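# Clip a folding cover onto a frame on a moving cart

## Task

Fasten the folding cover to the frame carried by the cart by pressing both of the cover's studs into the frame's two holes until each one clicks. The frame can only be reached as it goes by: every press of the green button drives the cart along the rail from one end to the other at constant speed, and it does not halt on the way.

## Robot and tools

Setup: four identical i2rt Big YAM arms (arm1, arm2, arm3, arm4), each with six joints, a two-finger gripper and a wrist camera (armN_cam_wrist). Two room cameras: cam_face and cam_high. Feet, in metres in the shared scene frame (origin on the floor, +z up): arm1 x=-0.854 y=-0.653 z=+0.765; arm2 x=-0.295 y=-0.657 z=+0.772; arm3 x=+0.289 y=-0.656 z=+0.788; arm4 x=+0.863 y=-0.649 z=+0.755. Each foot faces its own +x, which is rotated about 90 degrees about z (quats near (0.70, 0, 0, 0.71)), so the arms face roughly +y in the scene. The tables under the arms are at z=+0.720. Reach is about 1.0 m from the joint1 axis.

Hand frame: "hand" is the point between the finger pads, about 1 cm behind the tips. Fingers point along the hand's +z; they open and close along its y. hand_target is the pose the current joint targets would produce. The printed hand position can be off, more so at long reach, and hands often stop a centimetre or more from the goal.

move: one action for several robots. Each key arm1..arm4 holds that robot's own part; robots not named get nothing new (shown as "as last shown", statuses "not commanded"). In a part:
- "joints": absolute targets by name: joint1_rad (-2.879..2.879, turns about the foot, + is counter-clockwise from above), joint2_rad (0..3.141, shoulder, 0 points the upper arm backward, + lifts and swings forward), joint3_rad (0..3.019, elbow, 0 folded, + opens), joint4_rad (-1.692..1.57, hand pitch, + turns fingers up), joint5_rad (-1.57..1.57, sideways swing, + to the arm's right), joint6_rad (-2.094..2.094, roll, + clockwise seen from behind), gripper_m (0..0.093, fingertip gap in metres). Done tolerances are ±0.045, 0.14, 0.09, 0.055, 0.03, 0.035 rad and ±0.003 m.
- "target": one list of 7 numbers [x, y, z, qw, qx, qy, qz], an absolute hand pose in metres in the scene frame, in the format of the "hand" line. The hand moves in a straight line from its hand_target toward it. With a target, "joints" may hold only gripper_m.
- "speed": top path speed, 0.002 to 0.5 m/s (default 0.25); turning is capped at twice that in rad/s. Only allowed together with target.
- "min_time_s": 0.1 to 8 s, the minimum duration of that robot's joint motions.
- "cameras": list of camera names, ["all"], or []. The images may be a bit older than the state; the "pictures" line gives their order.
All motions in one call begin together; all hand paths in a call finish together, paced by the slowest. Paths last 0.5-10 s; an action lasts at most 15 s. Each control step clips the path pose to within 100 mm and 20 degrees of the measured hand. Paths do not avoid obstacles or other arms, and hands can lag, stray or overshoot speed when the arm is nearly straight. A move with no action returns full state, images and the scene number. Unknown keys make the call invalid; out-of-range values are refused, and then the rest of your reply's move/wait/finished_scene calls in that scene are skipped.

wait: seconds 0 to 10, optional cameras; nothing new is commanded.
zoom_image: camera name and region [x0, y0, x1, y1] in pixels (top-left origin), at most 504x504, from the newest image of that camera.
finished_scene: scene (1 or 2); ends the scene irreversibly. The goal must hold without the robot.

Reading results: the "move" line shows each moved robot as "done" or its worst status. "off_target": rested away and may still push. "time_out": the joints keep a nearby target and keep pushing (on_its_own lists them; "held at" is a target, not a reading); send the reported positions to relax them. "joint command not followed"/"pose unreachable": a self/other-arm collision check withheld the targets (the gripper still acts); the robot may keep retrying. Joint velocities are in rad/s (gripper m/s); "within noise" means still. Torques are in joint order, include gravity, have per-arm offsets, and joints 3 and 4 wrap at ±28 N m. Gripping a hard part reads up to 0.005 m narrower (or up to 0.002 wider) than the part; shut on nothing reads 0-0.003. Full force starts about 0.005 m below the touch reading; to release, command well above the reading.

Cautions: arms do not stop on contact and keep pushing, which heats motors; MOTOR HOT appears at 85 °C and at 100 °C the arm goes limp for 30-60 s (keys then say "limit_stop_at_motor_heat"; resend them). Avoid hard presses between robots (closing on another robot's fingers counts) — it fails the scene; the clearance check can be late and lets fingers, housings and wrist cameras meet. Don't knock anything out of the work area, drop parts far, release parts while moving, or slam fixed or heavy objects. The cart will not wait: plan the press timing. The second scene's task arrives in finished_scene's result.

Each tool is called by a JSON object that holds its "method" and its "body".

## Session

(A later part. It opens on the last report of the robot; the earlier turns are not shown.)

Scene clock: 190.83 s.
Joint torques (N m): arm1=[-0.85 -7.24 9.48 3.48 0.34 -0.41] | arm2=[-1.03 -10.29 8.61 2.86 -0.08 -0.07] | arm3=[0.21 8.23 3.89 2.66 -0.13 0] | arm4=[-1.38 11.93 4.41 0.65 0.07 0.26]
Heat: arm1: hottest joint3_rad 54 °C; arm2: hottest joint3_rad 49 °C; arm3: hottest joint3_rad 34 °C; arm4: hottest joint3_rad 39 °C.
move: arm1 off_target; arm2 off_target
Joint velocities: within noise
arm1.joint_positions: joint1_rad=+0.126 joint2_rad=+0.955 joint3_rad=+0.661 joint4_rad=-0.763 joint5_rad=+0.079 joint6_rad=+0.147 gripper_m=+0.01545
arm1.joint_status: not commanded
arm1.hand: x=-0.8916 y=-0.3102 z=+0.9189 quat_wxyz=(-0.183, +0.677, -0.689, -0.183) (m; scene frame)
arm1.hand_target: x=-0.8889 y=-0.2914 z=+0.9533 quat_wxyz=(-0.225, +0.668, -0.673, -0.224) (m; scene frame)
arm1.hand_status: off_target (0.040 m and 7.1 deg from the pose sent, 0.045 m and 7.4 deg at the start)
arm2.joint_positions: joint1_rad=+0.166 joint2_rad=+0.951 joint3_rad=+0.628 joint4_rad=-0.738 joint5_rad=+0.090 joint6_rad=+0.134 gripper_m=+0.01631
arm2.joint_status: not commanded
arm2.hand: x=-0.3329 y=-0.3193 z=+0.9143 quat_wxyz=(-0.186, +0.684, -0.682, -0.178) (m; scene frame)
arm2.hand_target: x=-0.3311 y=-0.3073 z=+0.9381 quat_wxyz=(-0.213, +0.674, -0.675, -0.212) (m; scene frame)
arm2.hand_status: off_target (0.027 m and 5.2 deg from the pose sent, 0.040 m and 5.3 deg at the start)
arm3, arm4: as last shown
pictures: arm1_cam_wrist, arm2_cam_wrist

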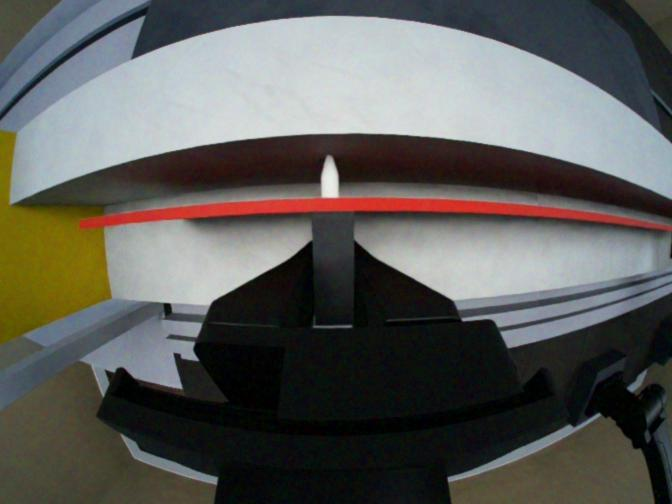

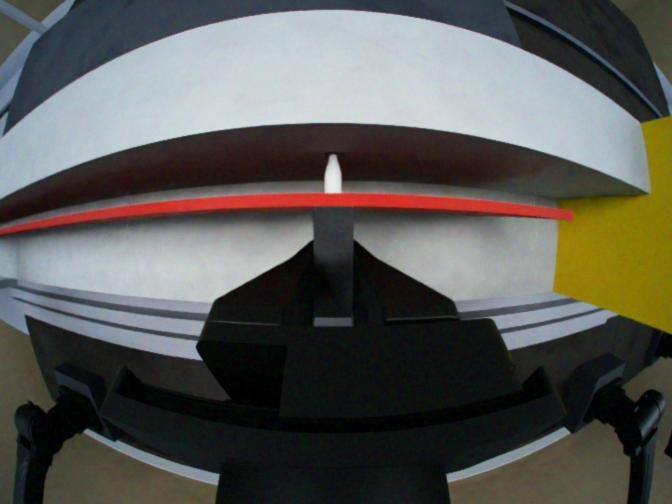

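{"method": "move", "body": {"arm1": {"target": [-0.872, -0.2875, 0.9455, -0.2244, 0.6706, -0.6706, -0.2244], "speed": 0.0125}, "arm2": {"target": [-0.3135, -0.3035, 0.937, -0.2126, 0.6744, -0.6744, -0.2126], "speed": 0.0125}, "cameras": ["arm1_cam_wrist", "arm2_cam_wrist"]}}

{"method": "zoom_image", "body": {"camera": "arm1_cam_wrist", "region": [276, 125, 388, 205]}}

{"method": "move", "body": {"arm1": {"target": [-0.858, -0.2675, 0.9445, -0.2244, 0.6706, -0.6706, -0.2244], "speed": 0.013}, "arm2": {"target": [-0.2995, -0.2835, 0.937, -0.2126, 0.6744, -0.6744, -0.2126], "speed": 0.013}, "cameras": ["arm1_cam_wrist", "arm2_cam_wrist"]}}

{"method": "zoom_image", "body": {"camera": "arm1_cam_wrist", "region": [276, 125, 388, 205]}}

{"method": "zoom_image", "body": {"camera": "arm2_cam_wrist", "region": [276, 125, 388, 205]}}

Scene clock: 194.53 s.
Joint torques (N m): arm1=[-0.73 -6.24 9.32 3.79 0.05 -0.31] | arm2=[-0.79 -9.47 8.87 2.89 -0.05 -0.11] | arm3=[0.15 8.18 3.86 2.67 -0.12 0] | arm4=[-1.26 11.52 4.44 0.59 0.04 0.26]
Heat: arm1: hottest joint3_rad 53 °C; arm2: hottest joint3_rad 49 °C; arm3: hottest joint3_rad 34 °C; arm4: hottest joint3_rad 39 °C.
move: arm1 off_target; arm2 off_target
Joint velocities: within noise
arm1.joint_positions: joint1_rad=+0.062 joint2_rad=+0.950 joint3_rad=+0.647 joint4_rad=-0.747 joint5_rad=+0.044 joint6_rad=+0.083 gripper_m=+0.01544
arm1.joint_status: not commanded
arm1.hand: x=-0.8754 y=-0.3098 z=+0.9154 quat_wxyz=(-0.184, +0.679, -0.686, -0.184) (m; scene frame)
arm1.hand_target: x=-0.8724 y=-0.2894 z=+0.9466 quat_wxyz=(-0.225, +0.670, -0.671, -0.224) (m; scene frame)
arm1.hand_status: off_target (0.038 m and 6.8 deg from the pose sent, 0.040 m and 7.1 deg at the start)
arm2.joint_positions: joint1_rad=+0.097 joint2_rad=+0.950 joint3_rad=+0.625 joint4_rad=-0.733 joint5_rad=+0.053 joint6_rad=+0.074 gripper_m=+0.01631
arm2.joint_status: not commanded
arm2.hand: x=-0.3159 y=-0.3178 z=+0.9135 quat_wxyz=(-0.185, +0.684, -0.683, -0.178) (m; scene frame)
arm2.hand_target: x=-0.3131 y=-0.3043 z=+0.9372 quat_wxyz=(-0.214, +0.675, -0.674, -0.211) (m; scene frame)
arm2.hand_status: off_target (0.028 m and 5.3 deg from the pose sent, 0.034 m and 5.2 deg at the start)
arm3, arm4: as last shown
pictures: arm1_cam_wrist, arm2_cam_wrist

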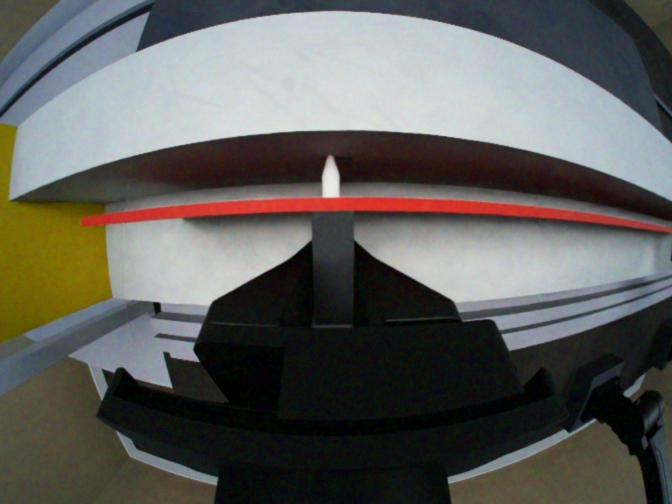

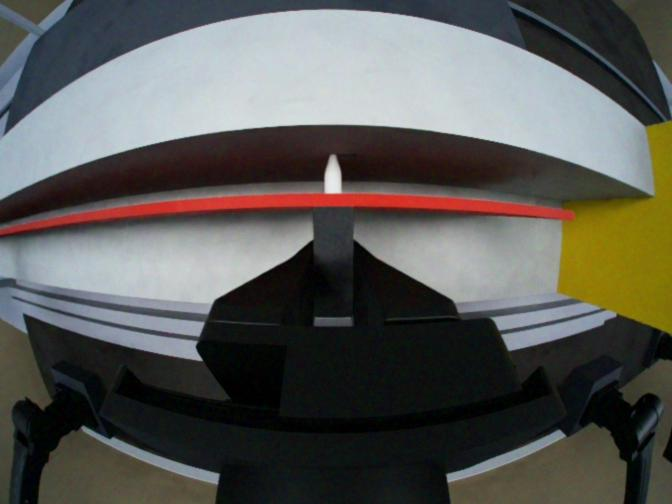

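Scaled by 4.500 from the camera's 672x504 image, which has a finer 960x720 frame.

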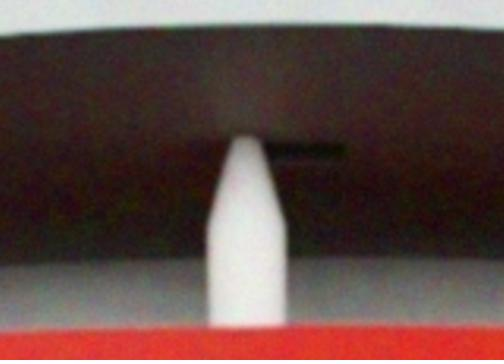

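Scene clock: 197.43 s.
Joint torques (N m): arm1=[-0.26 -2.43 11.4 4.74 -0.17 -0.22] | arm2=[-0.44 -5.42 11.08 3.58 -0.24 0.02] | arm3=[0.09 8.23 3.9 2.66 -0.13 0] | arm4=[-1.08 12.16 4.37 0.8 0.07 0.27]
Heat: arm1: hottest joint3_rad 53 °C; arm2: hottest joint3_rad 49 °C; arm3: hottest joint3_rad 34 °C; arm4: hottest joint3_rad 39 °C.
move: arm1 off_target; arm2 off_target
Joint velocities: within noise
arm1.joint_positions: joint1_rad=-0.001 joint2_rad=+0.961 joint3_rad=+0.647 joint4_rad=-0.748 joint5_rad=+0.023 joint6_rad=+0.024 gripper_m=+0.01543
arm1.joint_status: not commanded
arm1.hand: x=-0.8575 y=-0.3093 z=+0.9117 quat_wxyz=(-0.183, +0.681, -0.687, -0.176) (m; scene frame)
arm1.hand_target: x=-0.8565 y=-0.2732 z=+0.9464 quat_wxyz=(-0.226, +0.670, -0.671, -0.221) (m; scene frame)
arm1.hand_status: off_target (0.053 m and 7.6 deg from the pose sent, 0.054 m and 6.8 deg at the start)
arm2.joint_positions: joint1_rad=+0.025 joint2_rad=+0.956 joint3_rad=+0.625 joint4_rad=-0.734 joint5_rad=+0.018 joint6_rad=+0.017 gripper_m=+0.01631
arm2.joint_status: not commanded
arm2.hand: x=-0.2975 y=-0.3175 z=+0.9111 quat_wxyz=(-0.181, +0.683, -0.685, -0.175) (m; scene frame)
arm2.hand_target: x=-0.2968 y=-0.2873 z=+0.9380 quat_wxyz=(-0.213, +0.673, -0.676, -0.211) (m; scene frame)
arm2.hand_status: off_target (0.043 m and 5.8 deg from the pose sent, 0.045 m and 5.3 deg at the start)
arm3, arm4: as last shown
pictures: arm1_cam_wrist, arm2_cam_wrist

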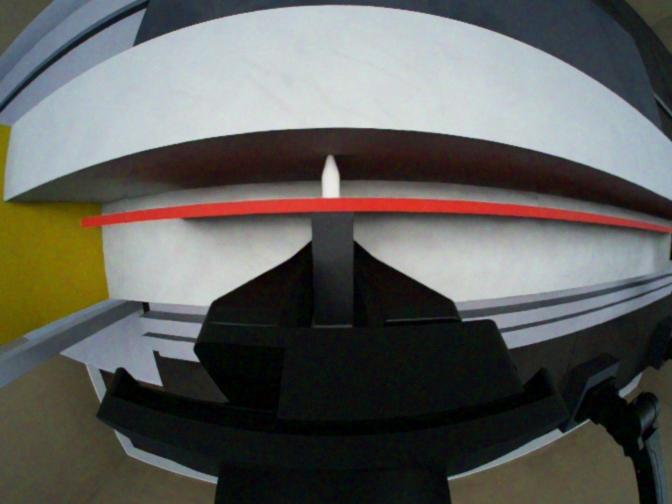

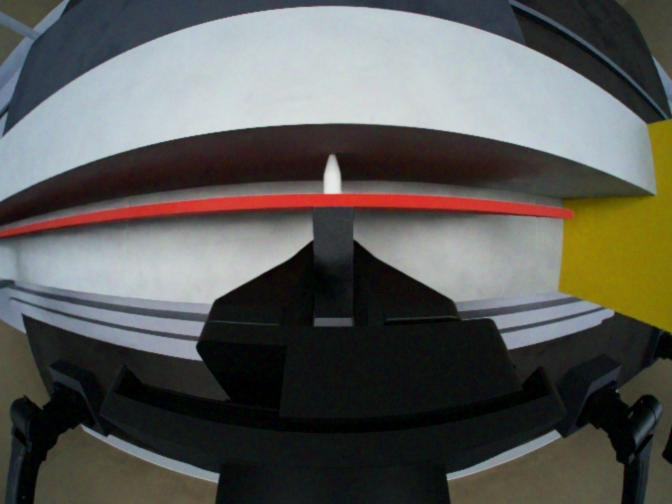

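Scaled by 4.500 from the camera's 672x504 image, which has a finer 960x720 frame.

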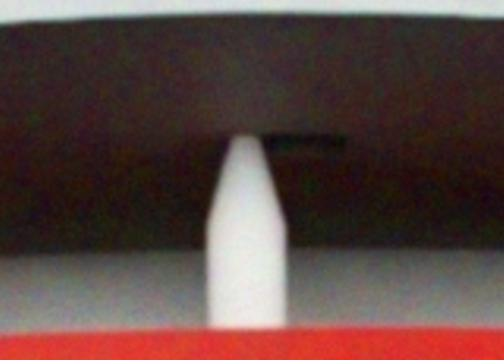

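Scaled by 4.500 from the camera's 672x504 image, which has a finer 960x720 frame.

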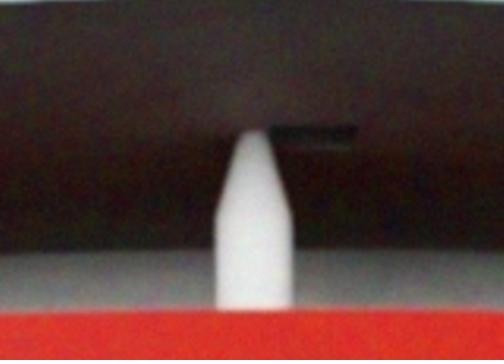

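{"method": "move", "body": {"arm1": {"target": [-0.8305, -0.2715, 0.943, -0.2244, 0.6706, -0.6706, -0.2244], "speed": 0.0135}, "arm2": {"target": [-0.271, -0.2855, 0.9355, -0.2126, 0.6744, -0.6744, -0.2126], "speed": 0.0135}, "cameras": ["arm1_cam_wrist", "arm2_cam_wrist"]}}

{"method": "zoom_image", "body": {"camera": "arm1_cam_wrist", "region": [276, 125, 388, 205]}}

{"method": "move", "body": {"arm1": {"target": [-0.8155, -0.264, 0.942, -0.2244, 0.6706, -0.6706, -0.2244], "speed": 0.0085}, "arm2": {"target": [-0.256, -0.278, 0.935, -0.2126, 0.6744, -0.6744, -0.2126], "speed": 0.0085}, "cameras": ["arm1_cam_wrist", "arm2_cam_wrist"]}}

{"method": "zoom_image", "body": {"camera": "arm1_cam_wrist", "region": [276, 125, 388, 205]}}

{"method": "zoom_image", "body": {"camera": "arm2_cam_wrist", "region": [276, 125, 388, 205]}}

Scene clock: 201.47 s.
Joint torques (N m): arm1=[-0.5 -3.55 10.81 4.62 -0.65 -0.12] | arm2=[-0.15 -5.71 10.88 3.74 -0.42 0] | arm3=[0.21 8.18 3.9 2.66 -0.12 0.01] | arm4=[-1.2 12.4 4.41 0.65 0.09 0.26]
Heat: arm1: hottest joint3_rad 52 °C; arm2: hottest joint3_rad 48 °C; arm3: hottest joint3_rad 34 °C; arm4: hottest joint3_rad 39 °C.
move: arm1 off_target; arm2 off_target
Joint velocities: within noise
arm1.joint_positions: joint1_rad=-0.099 joint2_rad=+0.967 joint3_rad=+0.647 joint4_rad=-0.744 joint5_rad=-0.036 joint6_rad=-0.066 gripper_m=+0.01540
arm1.joint_status: not commanded
arm1.hand: x=-0.8337 y=-0.3088 z=+0.9103 quat_wxyz=(-0.180, +0.684, -0.684, -0.179) (m; scene frame)
arm1.hand_target: x=-0.8304 y=-0.2762 z=+0.9454 quat_wxyz=(-0.225, +0.672, -0.669, -0.224) (m; scene frame)
arm1.hand_status: off_target (0.050 m and 7.6 deg from the pose sent, 0.056 m and 7.6 deg at the start)
arm2.joint_positions: joint1_rad=-0.072 joint2_rad=+0.958 joint3_rad=+0.625 joint4_rad=-0.733 joint5_rad=-0.037 joint6_rad=-0.067 gripper_m=+0.01631
arm2.joint_status: not commanded
arm2.hand: x=-0.2742 y=-0.3177 z=+0.9109 quat_wxyz=(-0.178, +0.684, -0.685, -0.178) (m; scene frame)
arm2.hand_target: x=-0.2716 y=-0.2889 z=+0.9367 quat_wxyz=(-0.212, +0.674, -0.675, -0.213) (m; scene frame)
arm2.hand_status: off_target (0.041 m and 5.8 deg from the pose sent, 0.048 m and 5.8 deg at the start)
arm3, arm4: as last shown
pictures: arm1_cam_wrist, arm2_cam_wrist

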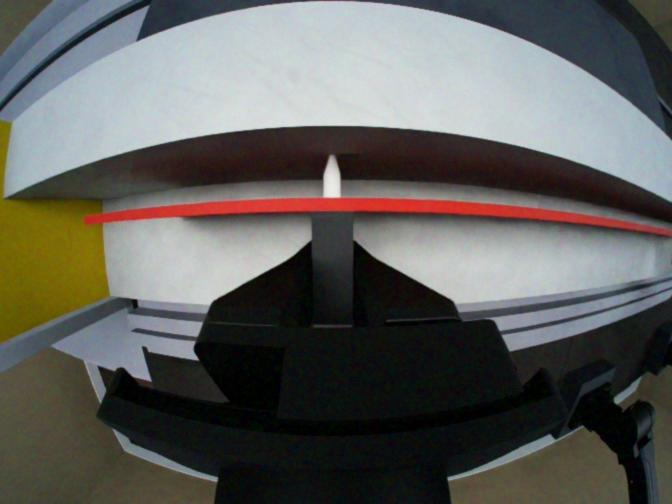

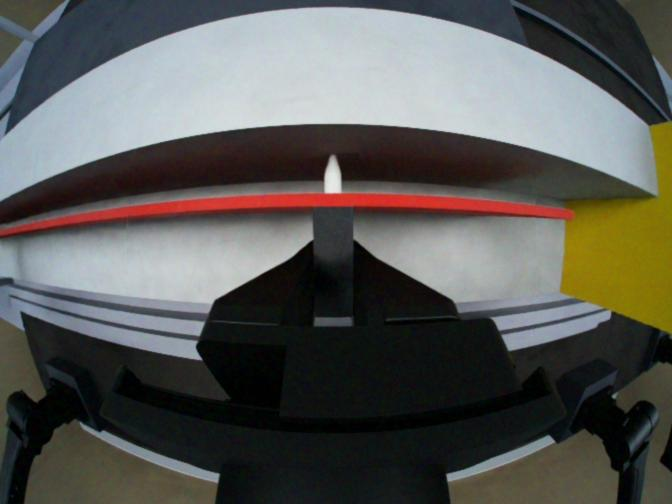

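Scaled by 4.500 from the camera's 672x504 image, which has a finer 960x720 frame.

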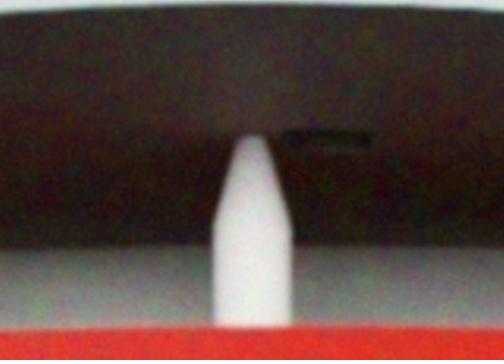

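Scene clock: 204.30 s.
Joint torques (N m): arm1=[0.03 -1.85 11.81 4.74 -1.08 -0.01] | arm2=[0.38 -3.78 11.88 3.84 -0.75 0.05] | arm3=[0.21 8.23 3.89 2.66 -0.13 0] | arm4=[-1.38 11.87 4.33 0.88 0.08 0.25]
Heat: arm1: hottest joint3_rad 52 °C; arm2: hottest joint3_rad 48 °C; arm3: hottest joint3_rad 34 °C; arm4: hottest joint3_rad 39 °C.
move: arm1 off_target; arm2 off_target
Joint velocities: within noise
arm1.joint_positions: joint1_rad=-0.159 joint2_rad=+0.973 joint3_rad=+0.647 joint4_rad=-0.739 joint5_rad=-0.054 joint6_rad=-0.114 gripper_m=+0.01540
arm1.joint_status: not commanded
arm1.hand: x=-0.8161 y=-0.3092 z=+0.9090 quat_wxyz=(-0.183, +0.681, -0.687, -0.176) (m; scene frame)
arm1.hand_target: x=-0.8157 y=-0.2704 z=+0.9445 quat_wxyz=(-0.224, +0.671, -0.671, -0.224) (m; scene frame)
arm1.hand_status: off_target (0.056 m and 7.7 deg from the pose sent, 0.058 m and 7.6 deg at the start)
arm2.joint_positions: joint1_rad=-0.135 joint2_rad=+0.962 joint3_rad=+0.627 joint4_rad=-0.727 joint5_rad=-0.059 joint6_rad=-0.119 gripper_m=+0.01631
arm2.joint_status: not commanded
arm2.hand: x=-0.2563 y=-0.3174 z=+0.9110 quat_wxyz=(-0.183, +0.682, -0.686, -0.177) (m; scene frame)
arm2.hand_target: x=-0.2558 y=-0.2823 z=+0.9379 quat_wxyz=(-0.214, +0.674, -0.674, -0.213) (m; scene frame)
arm2.hand_status: off_target (0.046 m and 5.5 deg from the pose sent, 0.050 m and 5.8 deg at the start)
arm3, arm4: as last shown
pictures: arm1_cam_wrist, arm2_cam_wrist

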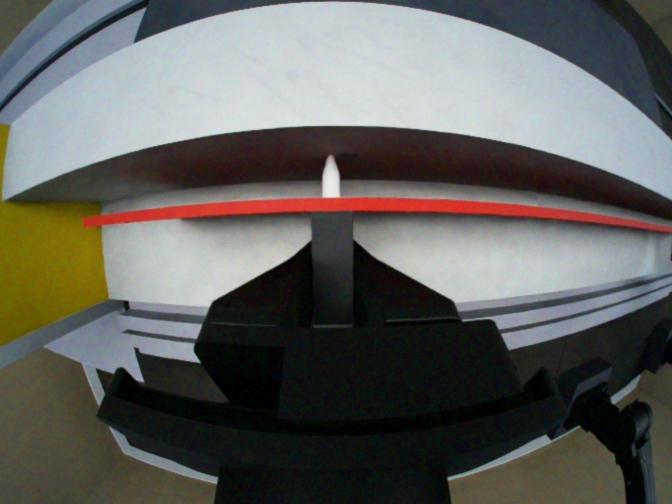

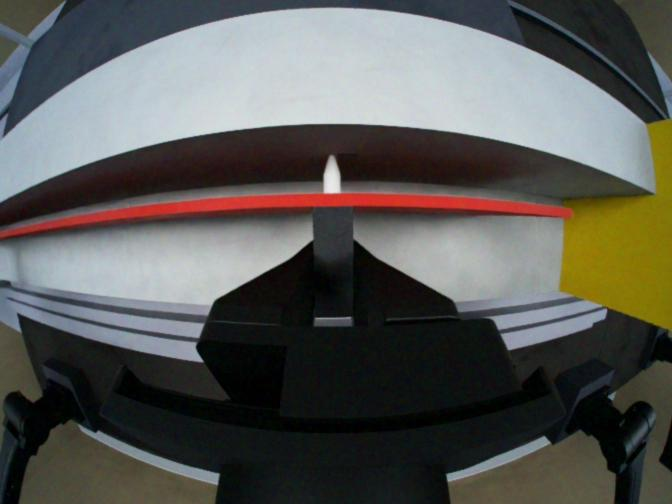

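Scaled by 4.500 from the camera's 672x504 image, which has a finer 960x720 frame.

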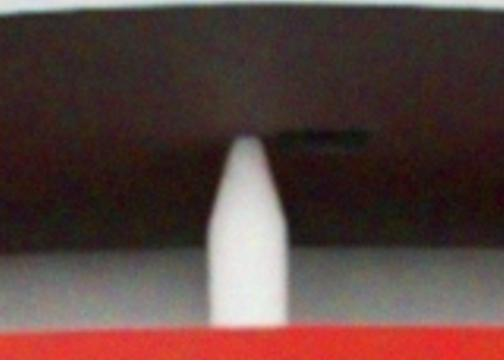

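Scaled by 4.500 from the camera's 672x504 image, which has a finer 960x720 frame.

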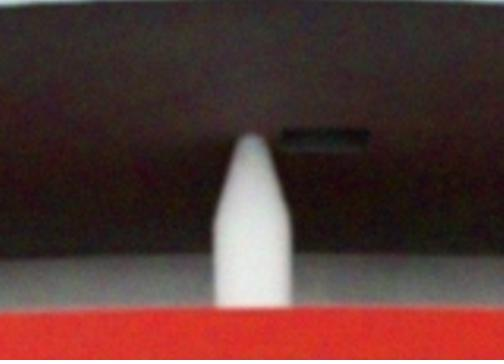

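{"method": "move", "body": {"arm1": {"target": [-0.782, -0.276, 0.9435, -0.2244, 0.6706, -0.6706, -0.2244], "speed": 0.017}, "arm2": {"target": [-0.222, -0.288, 0.936, -0.2126, 0.6744, -0.6744, -0.2126], "speed": 0.017}, "cameras": ["arm1_cam_wrist", "arm2_cam_wrist"]}}

{"method": "zoom_image", "body": {"camera": "arm1_cam_wrist", "region": [276, 125, 388, 205]}}

{"method": "move", "body": {"arm1": {"target": [-0.7675, -0.268, 0.943, -0.2244, 0.6706, -0.6706, -0.2244], "speed": 0.0085}, "arm2": {"target": [-0.2075, -0.28, 0.9355, -0.2126, 0.6744, -0.6744, -0.2126], "speed": 0.0085}, "cameras": ["arm1_cam_wrist", "arm2_cam_wrist"]}}

{"method": "zoom_image", "body": {"camera": "arm1_cam_wrist", "region": [276, 125, 388, 205]}}

{"method": "zoom_image", "body": {"camera": "arm2_cam_wrist", "region": [276, 125, 388, 205]}}

Scene clock: 208.43 s.
Joint torques (N m): arm1=[-0.91 -3.55 11.51 3.58 -0.89 -0.04] | arm2=[-0.38 -5.89 11.7 2.82 -0.59 0] | arm3=[0.21 8.23 3.89 2.66 -0.12 0] | arm4=[-1.2 11.63 4.46 0.73 0.03 0.27]
Heat: arm1: hottest joint3_rad 52 °C; arm2: hottest joint3_rad 47 °C; arm3: hottest joint3_rad 34 °C; arm4: hottest joint3_rad 39 °C.
move: arm1 off_target; arm2 off_target
Joint velocities: within noise
arm1.joint_positions: joint1_rad=-0.263 joint2_rad=+0.984 joint3_rad=+0.647 joint4_rad=-0.725 joint5_rad=-0.134 joint6_rad=-0.209 gripper_m=+0.01540
arm1.joint_status: not commanded
arm1.hand: x=-0.7933 y=-0.3093 z=+0.9083 quat_wxyz=(-0.180, +0.684, -0.681, -0.190) (m; scene frame)
arm1.hand_target: x=-0.7835 y=-0.2796 z=+0.9443 quat_wxyz=(-0.224, +0.671, -0.670, -0.225) (m; scene frame)
arm1.hand_status: off_target (0.050 m and 6.7 deg from the pose sent, 0.059 m and 7.7 deg at the start)
arm2.joint_positions: joint1_rad=-0.238 joint2_rad=+0.973 joint3_rad=+0.627 joint4_rad=-0.713 joint5_rad=-0.135 joint6_rad=-0.211 gripper_m=+0.01631
arm2.joint_status: not commanded
arm2.hand: x=-0.2339 y=-0.3176 z=+0.9104 quat_wxyz=(-0.181, +0.683, -0.681, -0.191) (m; scene frame)
arm2.hand_target: x=-0.2248 y=-0.2904 z=+0.9369 quat_wxyz=(-0.212, +0.676, -0.673, -0.214) (m; scene frame)
arm2.hand_status: off_target (0.041 m and 4.6 deg from the pose sent, 0.052 m and 5.5 deg at the start)
arm3, arm4: as last shown
pictures: arm1_cam_wrist, arm2_cam_wrist

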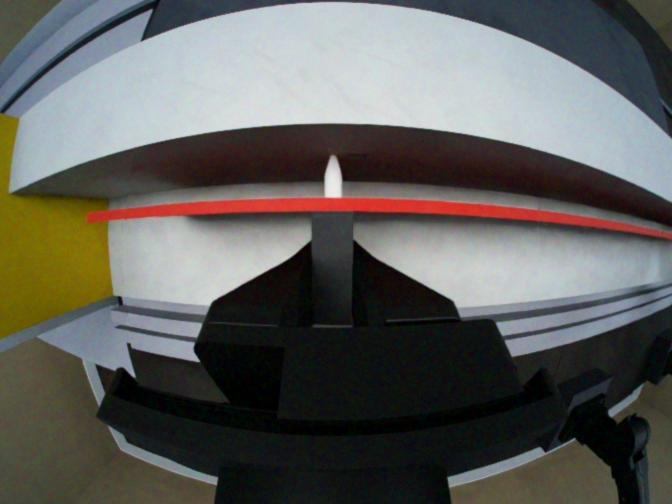

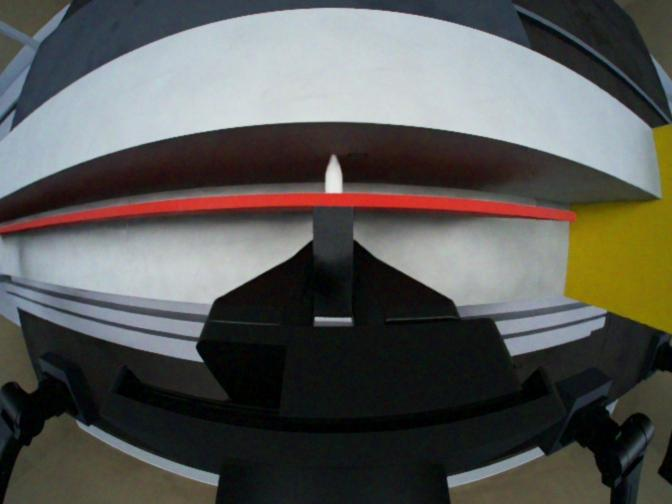

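Scaled by 4.500 from the camera's 672x504 image, which has a finer 960x720 frame.

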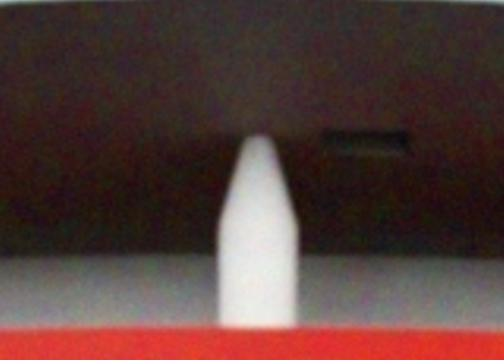

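Scene clock: 211.33 s.
Joint torques (N m): arm1=[-0.26 -1.85 13.01 3.25 -1.1 0.03] | arm2=[0.15 -2.96 12.81 2.96 -0.55 0.11] | arm3=[0.21 8.23 3.89 2.67 -0.13 0] | arm4=[-1.14 12.16 4.34 0.72 0.09 0.23]
Heat: arm1: hottest joint3_rad 52 °C; arm2: hottest joint3_rad 48 °C; arm3: hottest joint3_rad 34 °C; arm4: hottest joint3_rad 39 °C.
move: arm1 off_target; arm2 off_target
Joint velocities: within noise
arm1.joint_positions: joint1_rad=-0.321 joint2_rad=+0.995 joint3_rad=+0.649 joint4_rad=-0.713 joint5_rad=-0.154 joint6_rad=-0.255 gripper_m=+0.01540
arm1.joint_status: not commanded
arm1.hand: x=-0.7757 y=-0.3096 z=+0.9074 quat_wxyz=(-0.186, +0.681, -0.683, -0.189) (m; scene frame)
arm1.hand_target: x=-0.7678 y=-0.2732 z=+0.9455 quat_wxyz=(-0.225, +0.670, -0.671, -0.225) (m; scene frame)
arm1.hand_status: off_target (0.055 m and 6.2 deg from the pose sent, 0.060 m and 6.7 deg at the start)
arm2.joint_positions: joint1_rad=-0.299 joint2_rad=+0.988 joint3_rad=+0.633 joint4_rad=-0.707 joint5_rad=-0.157 joint6_rad=-0.260 gripper_m=+0.01631
arm2.joint_status: not commanded
arm2.hand: x=-0.2157 y=-0.3177 z=+0.9095 quat_wxyz=(-0.184, +0.681, -0.683, -0.189) (m; scene frame)
arm2.hand_target: x=-0.2061 y=-0.2849 z=+0.9365 quat_wxyz=(-0.213, +0.672, -0.676, -0.212) (m; scene frame)
arm2.hand_status: off_target (0.047 m and 4.4 deg from the pose sent, 0.052 m and 4.6 deg at the start)
arm3, arm4: as last shown
pictures: arm1_cam_wrist, arm2_cam_wrist

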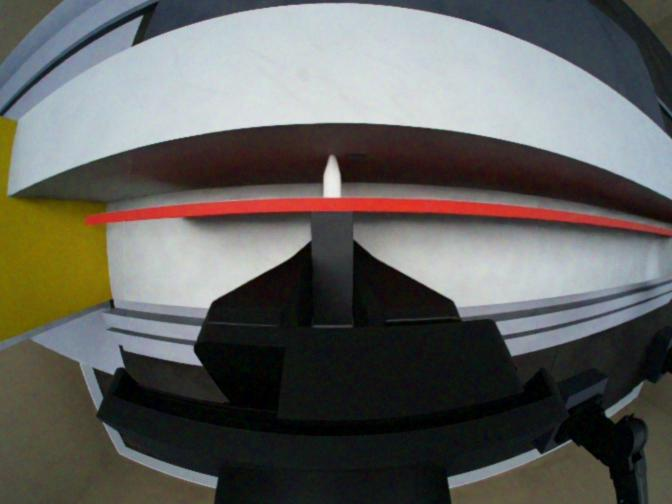

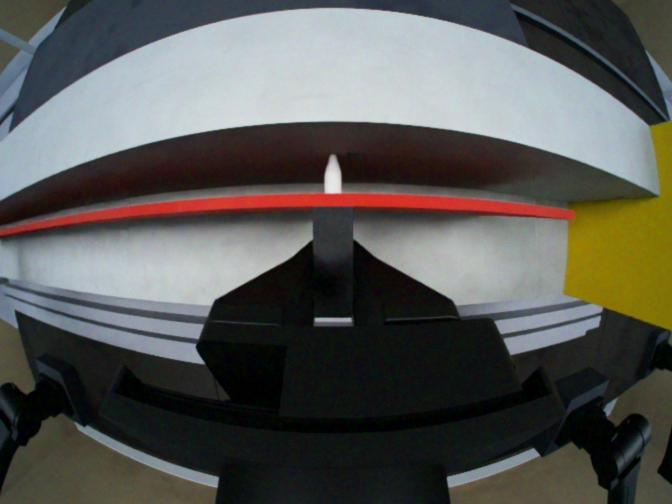

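Scaled by 4.500 from the camera's 672x504 image, which has a finer 960x720 frame.

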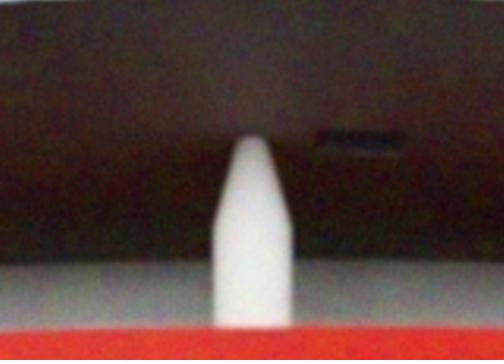

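Scaled by 4.500 from the camera's 672x504 image, which has a finer 960x720 frame.

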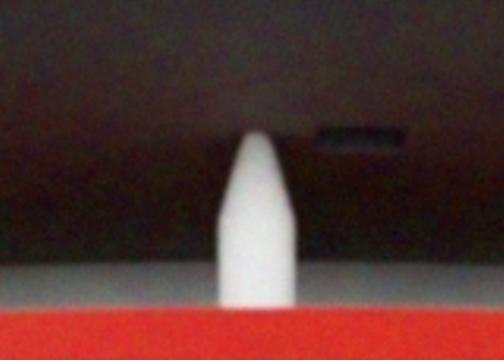

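{"method": "move", "body": {"arm1": {"target": [-0.728, -0.296, 0.946, -0.2244, 0.6706, -0.6706, -0.2244], "speed": 0.022}, "arm2": {"target": [-0.167, -0.311, 0.9385, -0.2126, 0.6744, -0.6744, -0.2126], "speed": 0.022}, "cameras": ["arm1_cam_wrist", "arm2_cam_wrist"]}}

{"method": "zoom_image", "body": {"camera": "arm1_cam_wrist", "region": [276, 125, 388, 205]}}

{"method": "zoom_image", "body": {"camera": "arm2_cam_wrist", "region": [276, 125, 388, 205]}}

Scene clock: 215.60 s.
Joint torques (N m): arm1=[-0.79 -4.66 12.37 1.24 -1.17 -0.01] | arm2=[-1.2 -7.53 11.71 0.94 -0.78 0.03] | arm3=[0.26 8.23 3.89 2.66 -0.12 0] | arm4=[-1.67 11.75 4.4 0.66 0.02 0.26]
Heat: arm1: hottest joint3_rad 52 °C; arm2: hottest joint3_rad 48 °C; arm3: hottest joint3_rad 34 °C; arm4: hottest joint3_rad 38 °C.
move: arm1 off_target; arm2 off_target
Joint velocities: within noise
arm1.joint_positions: joint1_rad=-0.473 joint2_rad=+1.001 joint3_rad=+0.647 joint4_rad=-0.702 joint5_rad=-0.246 joint6_rad=-0.385 gripper_m=+0.01540
arm1.joint_status: not commanded
arm1.hand: x=-0.7385 y=-0.3183 z=+0.9087 quat_wxyz=(-0.195, +0.679, -0.679, -0.203) (m; scene frame)
arm1.hand_target: x=-0.7291 y=-0.2981 z=+0.9451 quat_wxyz=(-0.224, +0.671, -0.670, -0.225) (m; scene frame)
arm1.hand_status: off_target (0.045 m and 4.4 deg from the pose sent, 0.063 m and 6.2 deg at the start)
arm2.joint_positions: joint1_rad=-0.449 joint2_rad=+1.004 joint3_rad=+0.637 joint4_rad=-0.704 joint5_rad=-0.247 joint6_rad=-0.395 gripper_m=+0.01631
arm2.joint_status: not commanded
arm2.hand: x=-0.1792 y=-0.3259 z=+0.9098 quat_wxyz=(-0.189, +0.681, -0.679, -0.200) (m; scene frame)
arm2.hand_target: x=-0.1700 y=-0.3110 z=+0.9380 quat_wxyz=(-0.211, +0.676, -0.672, -0.214) (m; scene frame)
arm2.hand_status: off_target (0.035 m and 3.2 deg from the pose sent, 0.057 m and 4.4 deg at the start)
arm3.joint_positions: joint1_rad=+0.360 joint2_rad=+0.507 joint3_rad=+1.933 joint4_rad=-1.220 joint5_rad=+0.202 joint6_rad=+0.450 gripper_m=+0.09396
arm3.joint_status: not commanded
arm3.hand: x=+0.3198 y=-0.6377 z=+1.5902 quat_wxyz=(-0.348, +0.360, -0.513, -0.697) (m; scene frame)
arm3.hand_target: x=+0.3248 y=-0.6513 z=+1.5994 quat_wxyz=(-0.352, +0.347, -0.501, -0.711) (m; scene frame)
arm3.hand_status: not commanded
arm4.joint_positions: joint1_rad=-0.002 joint2_rad=+0.389 joint3_rad=+1.788 joint4_rad=-0.881 joint5_rad=-0.004 joint6_rad=-0.017 gripper_m=+0.00070
arm4.joint_status: not commanded
arm4.hand: x=+0.8628 y=-0.6767 z=+1.5909 quat_wxyz=(-0.631, +0.349, -0.358, -0.593) (m; scene frame)
arm4.hand_target: x=+0.8637 y=-0.6739 z=+1.5914 quat_wxyz=(-0.624, +0.349, -0.367, -0.596) (m; scene frame)
arm4.hand_status: not commanded
pictures: arm1_cam_wrist, arm2_cam_wrist

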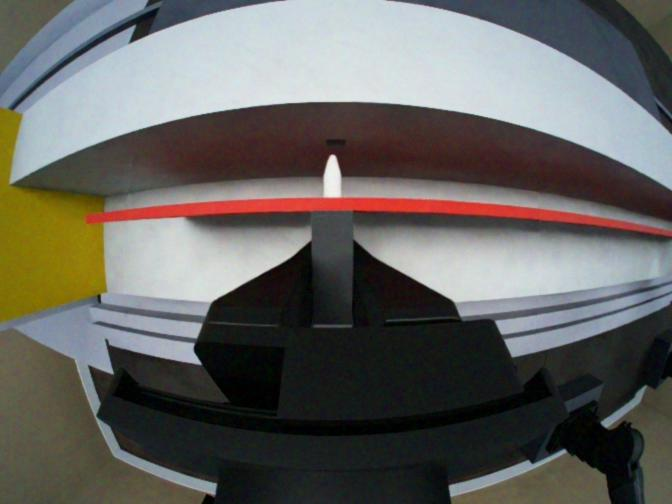

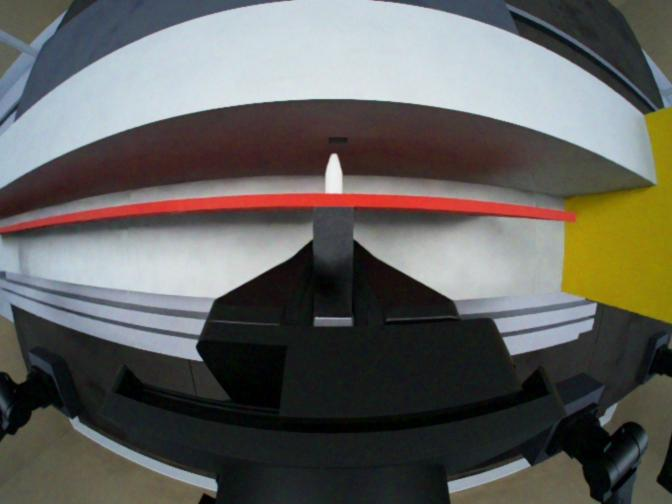

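Scaled by 4.500 from the camera's 672x504 image, which has a finer 960x720 frame.

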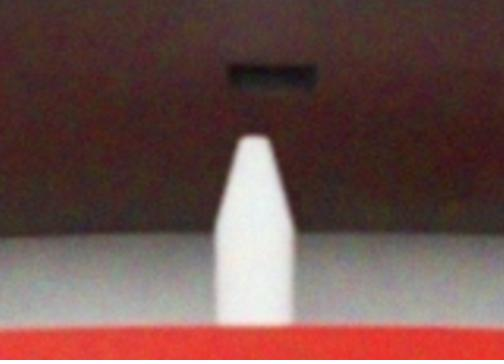

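Scaled by 4.500 from the camera's 672x504 image, which has a finer 960x720 frame.

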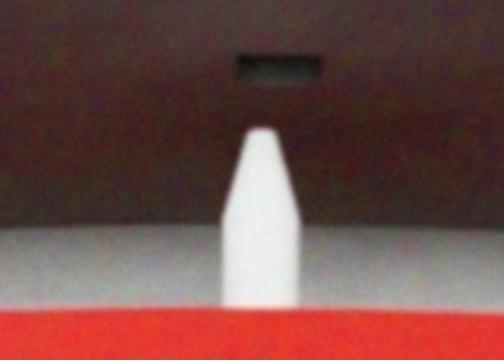

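{"method": "move", "body": {"arm1": {"target": [-0.7095, -0.298, 0.9455, -0.2244, 0.6706, -0.6706, -0.2244], "speed": 0.02}, "arm2": {"target": [-0.1505, -0.311, 0.938, -0.2126, 0.6744, -0.6744, -0.2126], "speed": 0.02}, "cameras": ["arm1_cam_wrist", "arm2_cam_wrist"]}}

{"method": "move", "body": {"arm1": {"target": [-0.697, -0.275, 0.9445, -0.2244, 0.6706, -0.6706, -0.2244], "speed": 0.017}, "arm2": {"target": [-0.138, -0.289, 0.937, -0.2126, 0.6744, -0.6744, -0.2126], "speed": 0.017}, "cameras": ["arm1_cam_wrist", "arm2_cam_wrist"]}}

{"method": "zoom_image", "body": {"camera": "arm1_cam_wrist", "region": [276, 125, 388, 205]}}

{"method": "zoom_image", "body": {"camera": "arm2_cam_wrist", "region": [276, 125, 388, 205]}}

Scene clock: 218.83 s.
Joint torques (N m): arm1=[-1.2 -4.19 13.18 1.07 -1.16 0.02] | arm2=[-0.79 -6.71 12.57 0.84 -0.61 0] | arm3=[0.15 8.29 3.89 2.67 -0.12 0] | arm4=[-1.38 11.63 4.33 0.79 0.03 0.24]
Heat: arm1: hottest joint3_rad 52 °C; arm2: hottest joint3_rad 48 °C; arm3: hottest joint3_rad 34 °C; arm4: hottest joint3_rad 38 °C.
move: arm1 off_target; arm2 off_target
Joint velocities: within noise
arm1.joint_positions: joint1_rad=-0.529 joint2_rad=+1.016 joint3_rad=+0.650 joint4_rad=-0.705 joint5_rad=-0.280 joint6_rad=-0.440 gripper_m=+0.01540
arm1.joint_status: not commanded
arm1.hand: x=-0.7252 y=-0.3226 z=+0.9061 quat_wxyz=(-0.193, +0.681, -0.676, -0.205) (m; scene frame)
arm1.hand_target: x=-0.7109 y=-0.3003 z=+0.9456 quat_wxyz=(-0.225, +0.671, -0.670, -0.225) (m; scene frame)
arm1.hand_status: off_target (0.049 m and 4.4 deg from the pose sent, 0.051 m and 4.4 deg at the start)
arm2.joint_positions: joint1_rad=-0.505 joint2_rad=+1.014 joint3_rad=+0.640 joint4_rad=-0.704 joint5_rad=-0.278 joint6_rad=-0.444 gripper_m=+0.01631
arm2.joint_status: not commanded
arm2.hand: x=-0.1653 y=-0.3298 z=+0.9089 quat_wxyz=(-0.191, +0.681, -0.678, -0.203) (m; scene frame)
arm2.hand_target: x=-0.1517 y=-0.3121 z=+0.9384 quat_wxyz=(-0.214, +0.675, -0.674, -0.213) (m; scene frame)
arm2.hand_status: off_target (0.038 m and 2.9 deg from the pose sent, 0.043 m and 3.2 deg at the start)
arm3, arm4: as last shown
pictures: arm1_cam_wrist, arm2_cam_wrist

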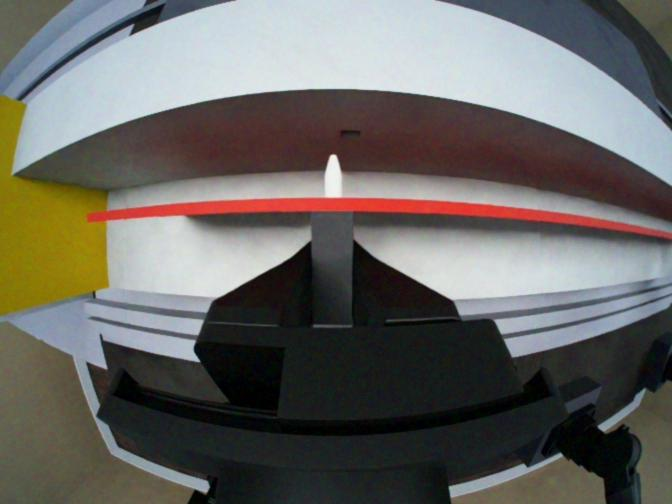

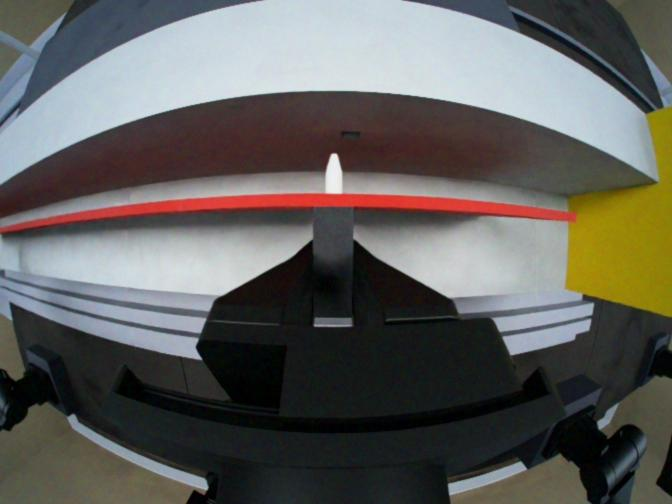

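Scene clock: 221.07 s.
Joint torques (N m): arm1=[0.38 -4.48 13.2 2.06 -1.17 0.19] | arm2=[-0.38 -6.65 12.71 1.66 -0.66 0.18] | arm3=[0.21 8.18 3.92 2.66 -0.13 0] | arm4=[-1.55 11.46 4.38 0.73 0.06 0.24]
Heat: arm1: hottest joint3_rad 52 °C; arm2: hottest joint3_rad 48 °C; arm3: hottest joint3_rad 34 °C; arm4: hottest joint3_rad 38 °C.
move: arm1 off_target; arm2 off_target
Joint velocities: within noise
arm1.joint_positions: joint1_rad=-0.545 joint2_rad=+1.082 joint3_rad=+0.700 joint4_rad=-0.705 joint5_rad=-0.278 joint6_rad=-0.454 gripper_m=+0.01540
arm1.joint_status: not commanded
arm1.hand: x=-0.7104 y=-0.3094 z=+0.9067 quat_wxyz=(-0.189, +0.680, -0.680, -0.199) (m; scene frame)
arm1.hand_target: x=-0.6974 y=-0.2790 z=+0.9453 quat_wxyz=(-0.225, +0.670, -0.671, -0.224) (m; scene frame)
arm1.hand_status: off_target (0.053 m and 5.2 deg from the pose sent, 0.067 m and 4.4 deg at the start)
arm2.joint_positions: joint1_rad=-0.521 joint2_rad=+1.079 joint3_rad=+0.686 joint4_rad=-0.704 joint5_rad=-0.278 joint6_rad=-0.460 gripper_m=+0.01631
arm2.joint_status: not commanded
arm2.hand: x=-0.1513 y=-0.3176 z=+0.9088 quat_wxyz=(-0.185, +0.681, -0.681, -0.197) (m; scene frame)
arm2.hand_target: x=-0.1367 y=-0.2927 z=+0.9367 quat_wxyz=(-0.213, +0.672, -0.677, -0.212) (m; scene frame)
arm2.hand_status: off_target (0.042 m and 3.7 deg from the pose sent, 0.057 m and 2.9 deg at the start)
arm3, arm4: as last shown
pictures: arm1_cam_wrist, arm2_cam_wrist

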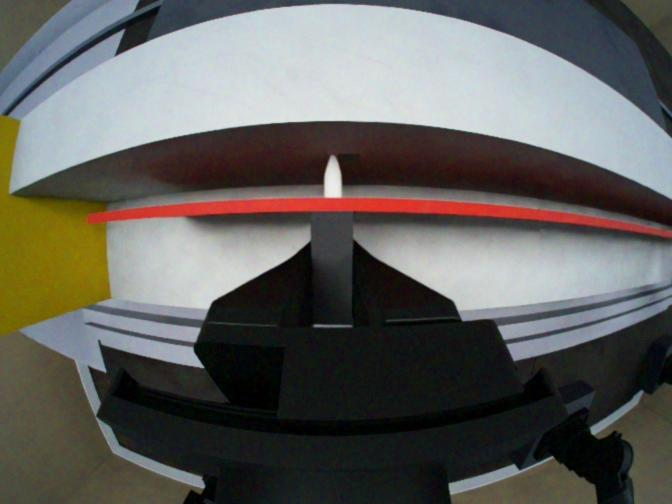

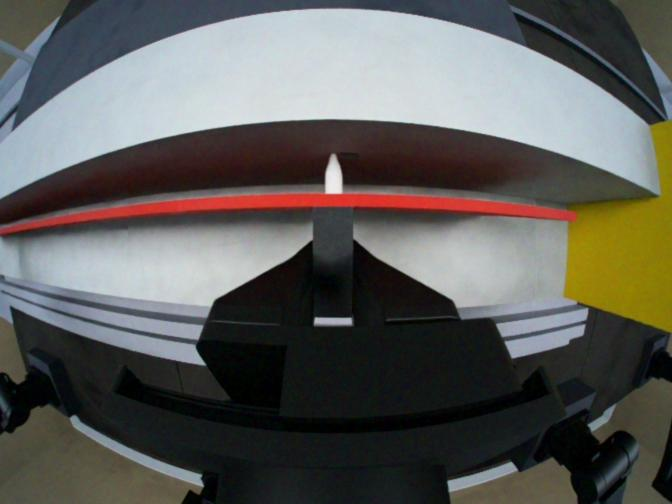

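Scaled by 4.500 from the camera's 672x504 image, which has a finer 960x720 frame.

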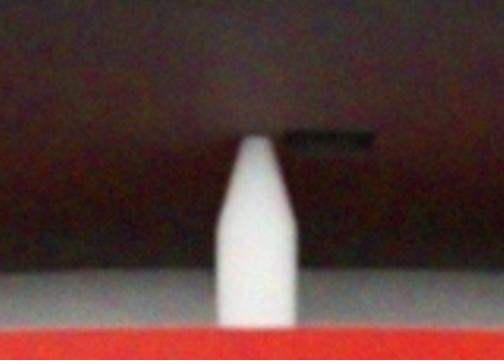

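Scaled by 4.500 from the camera's 672x504 image, which has a finer 960x720 frame.

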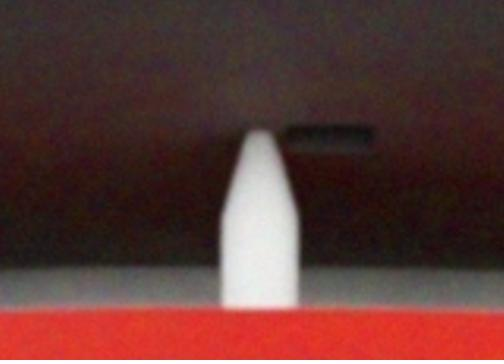

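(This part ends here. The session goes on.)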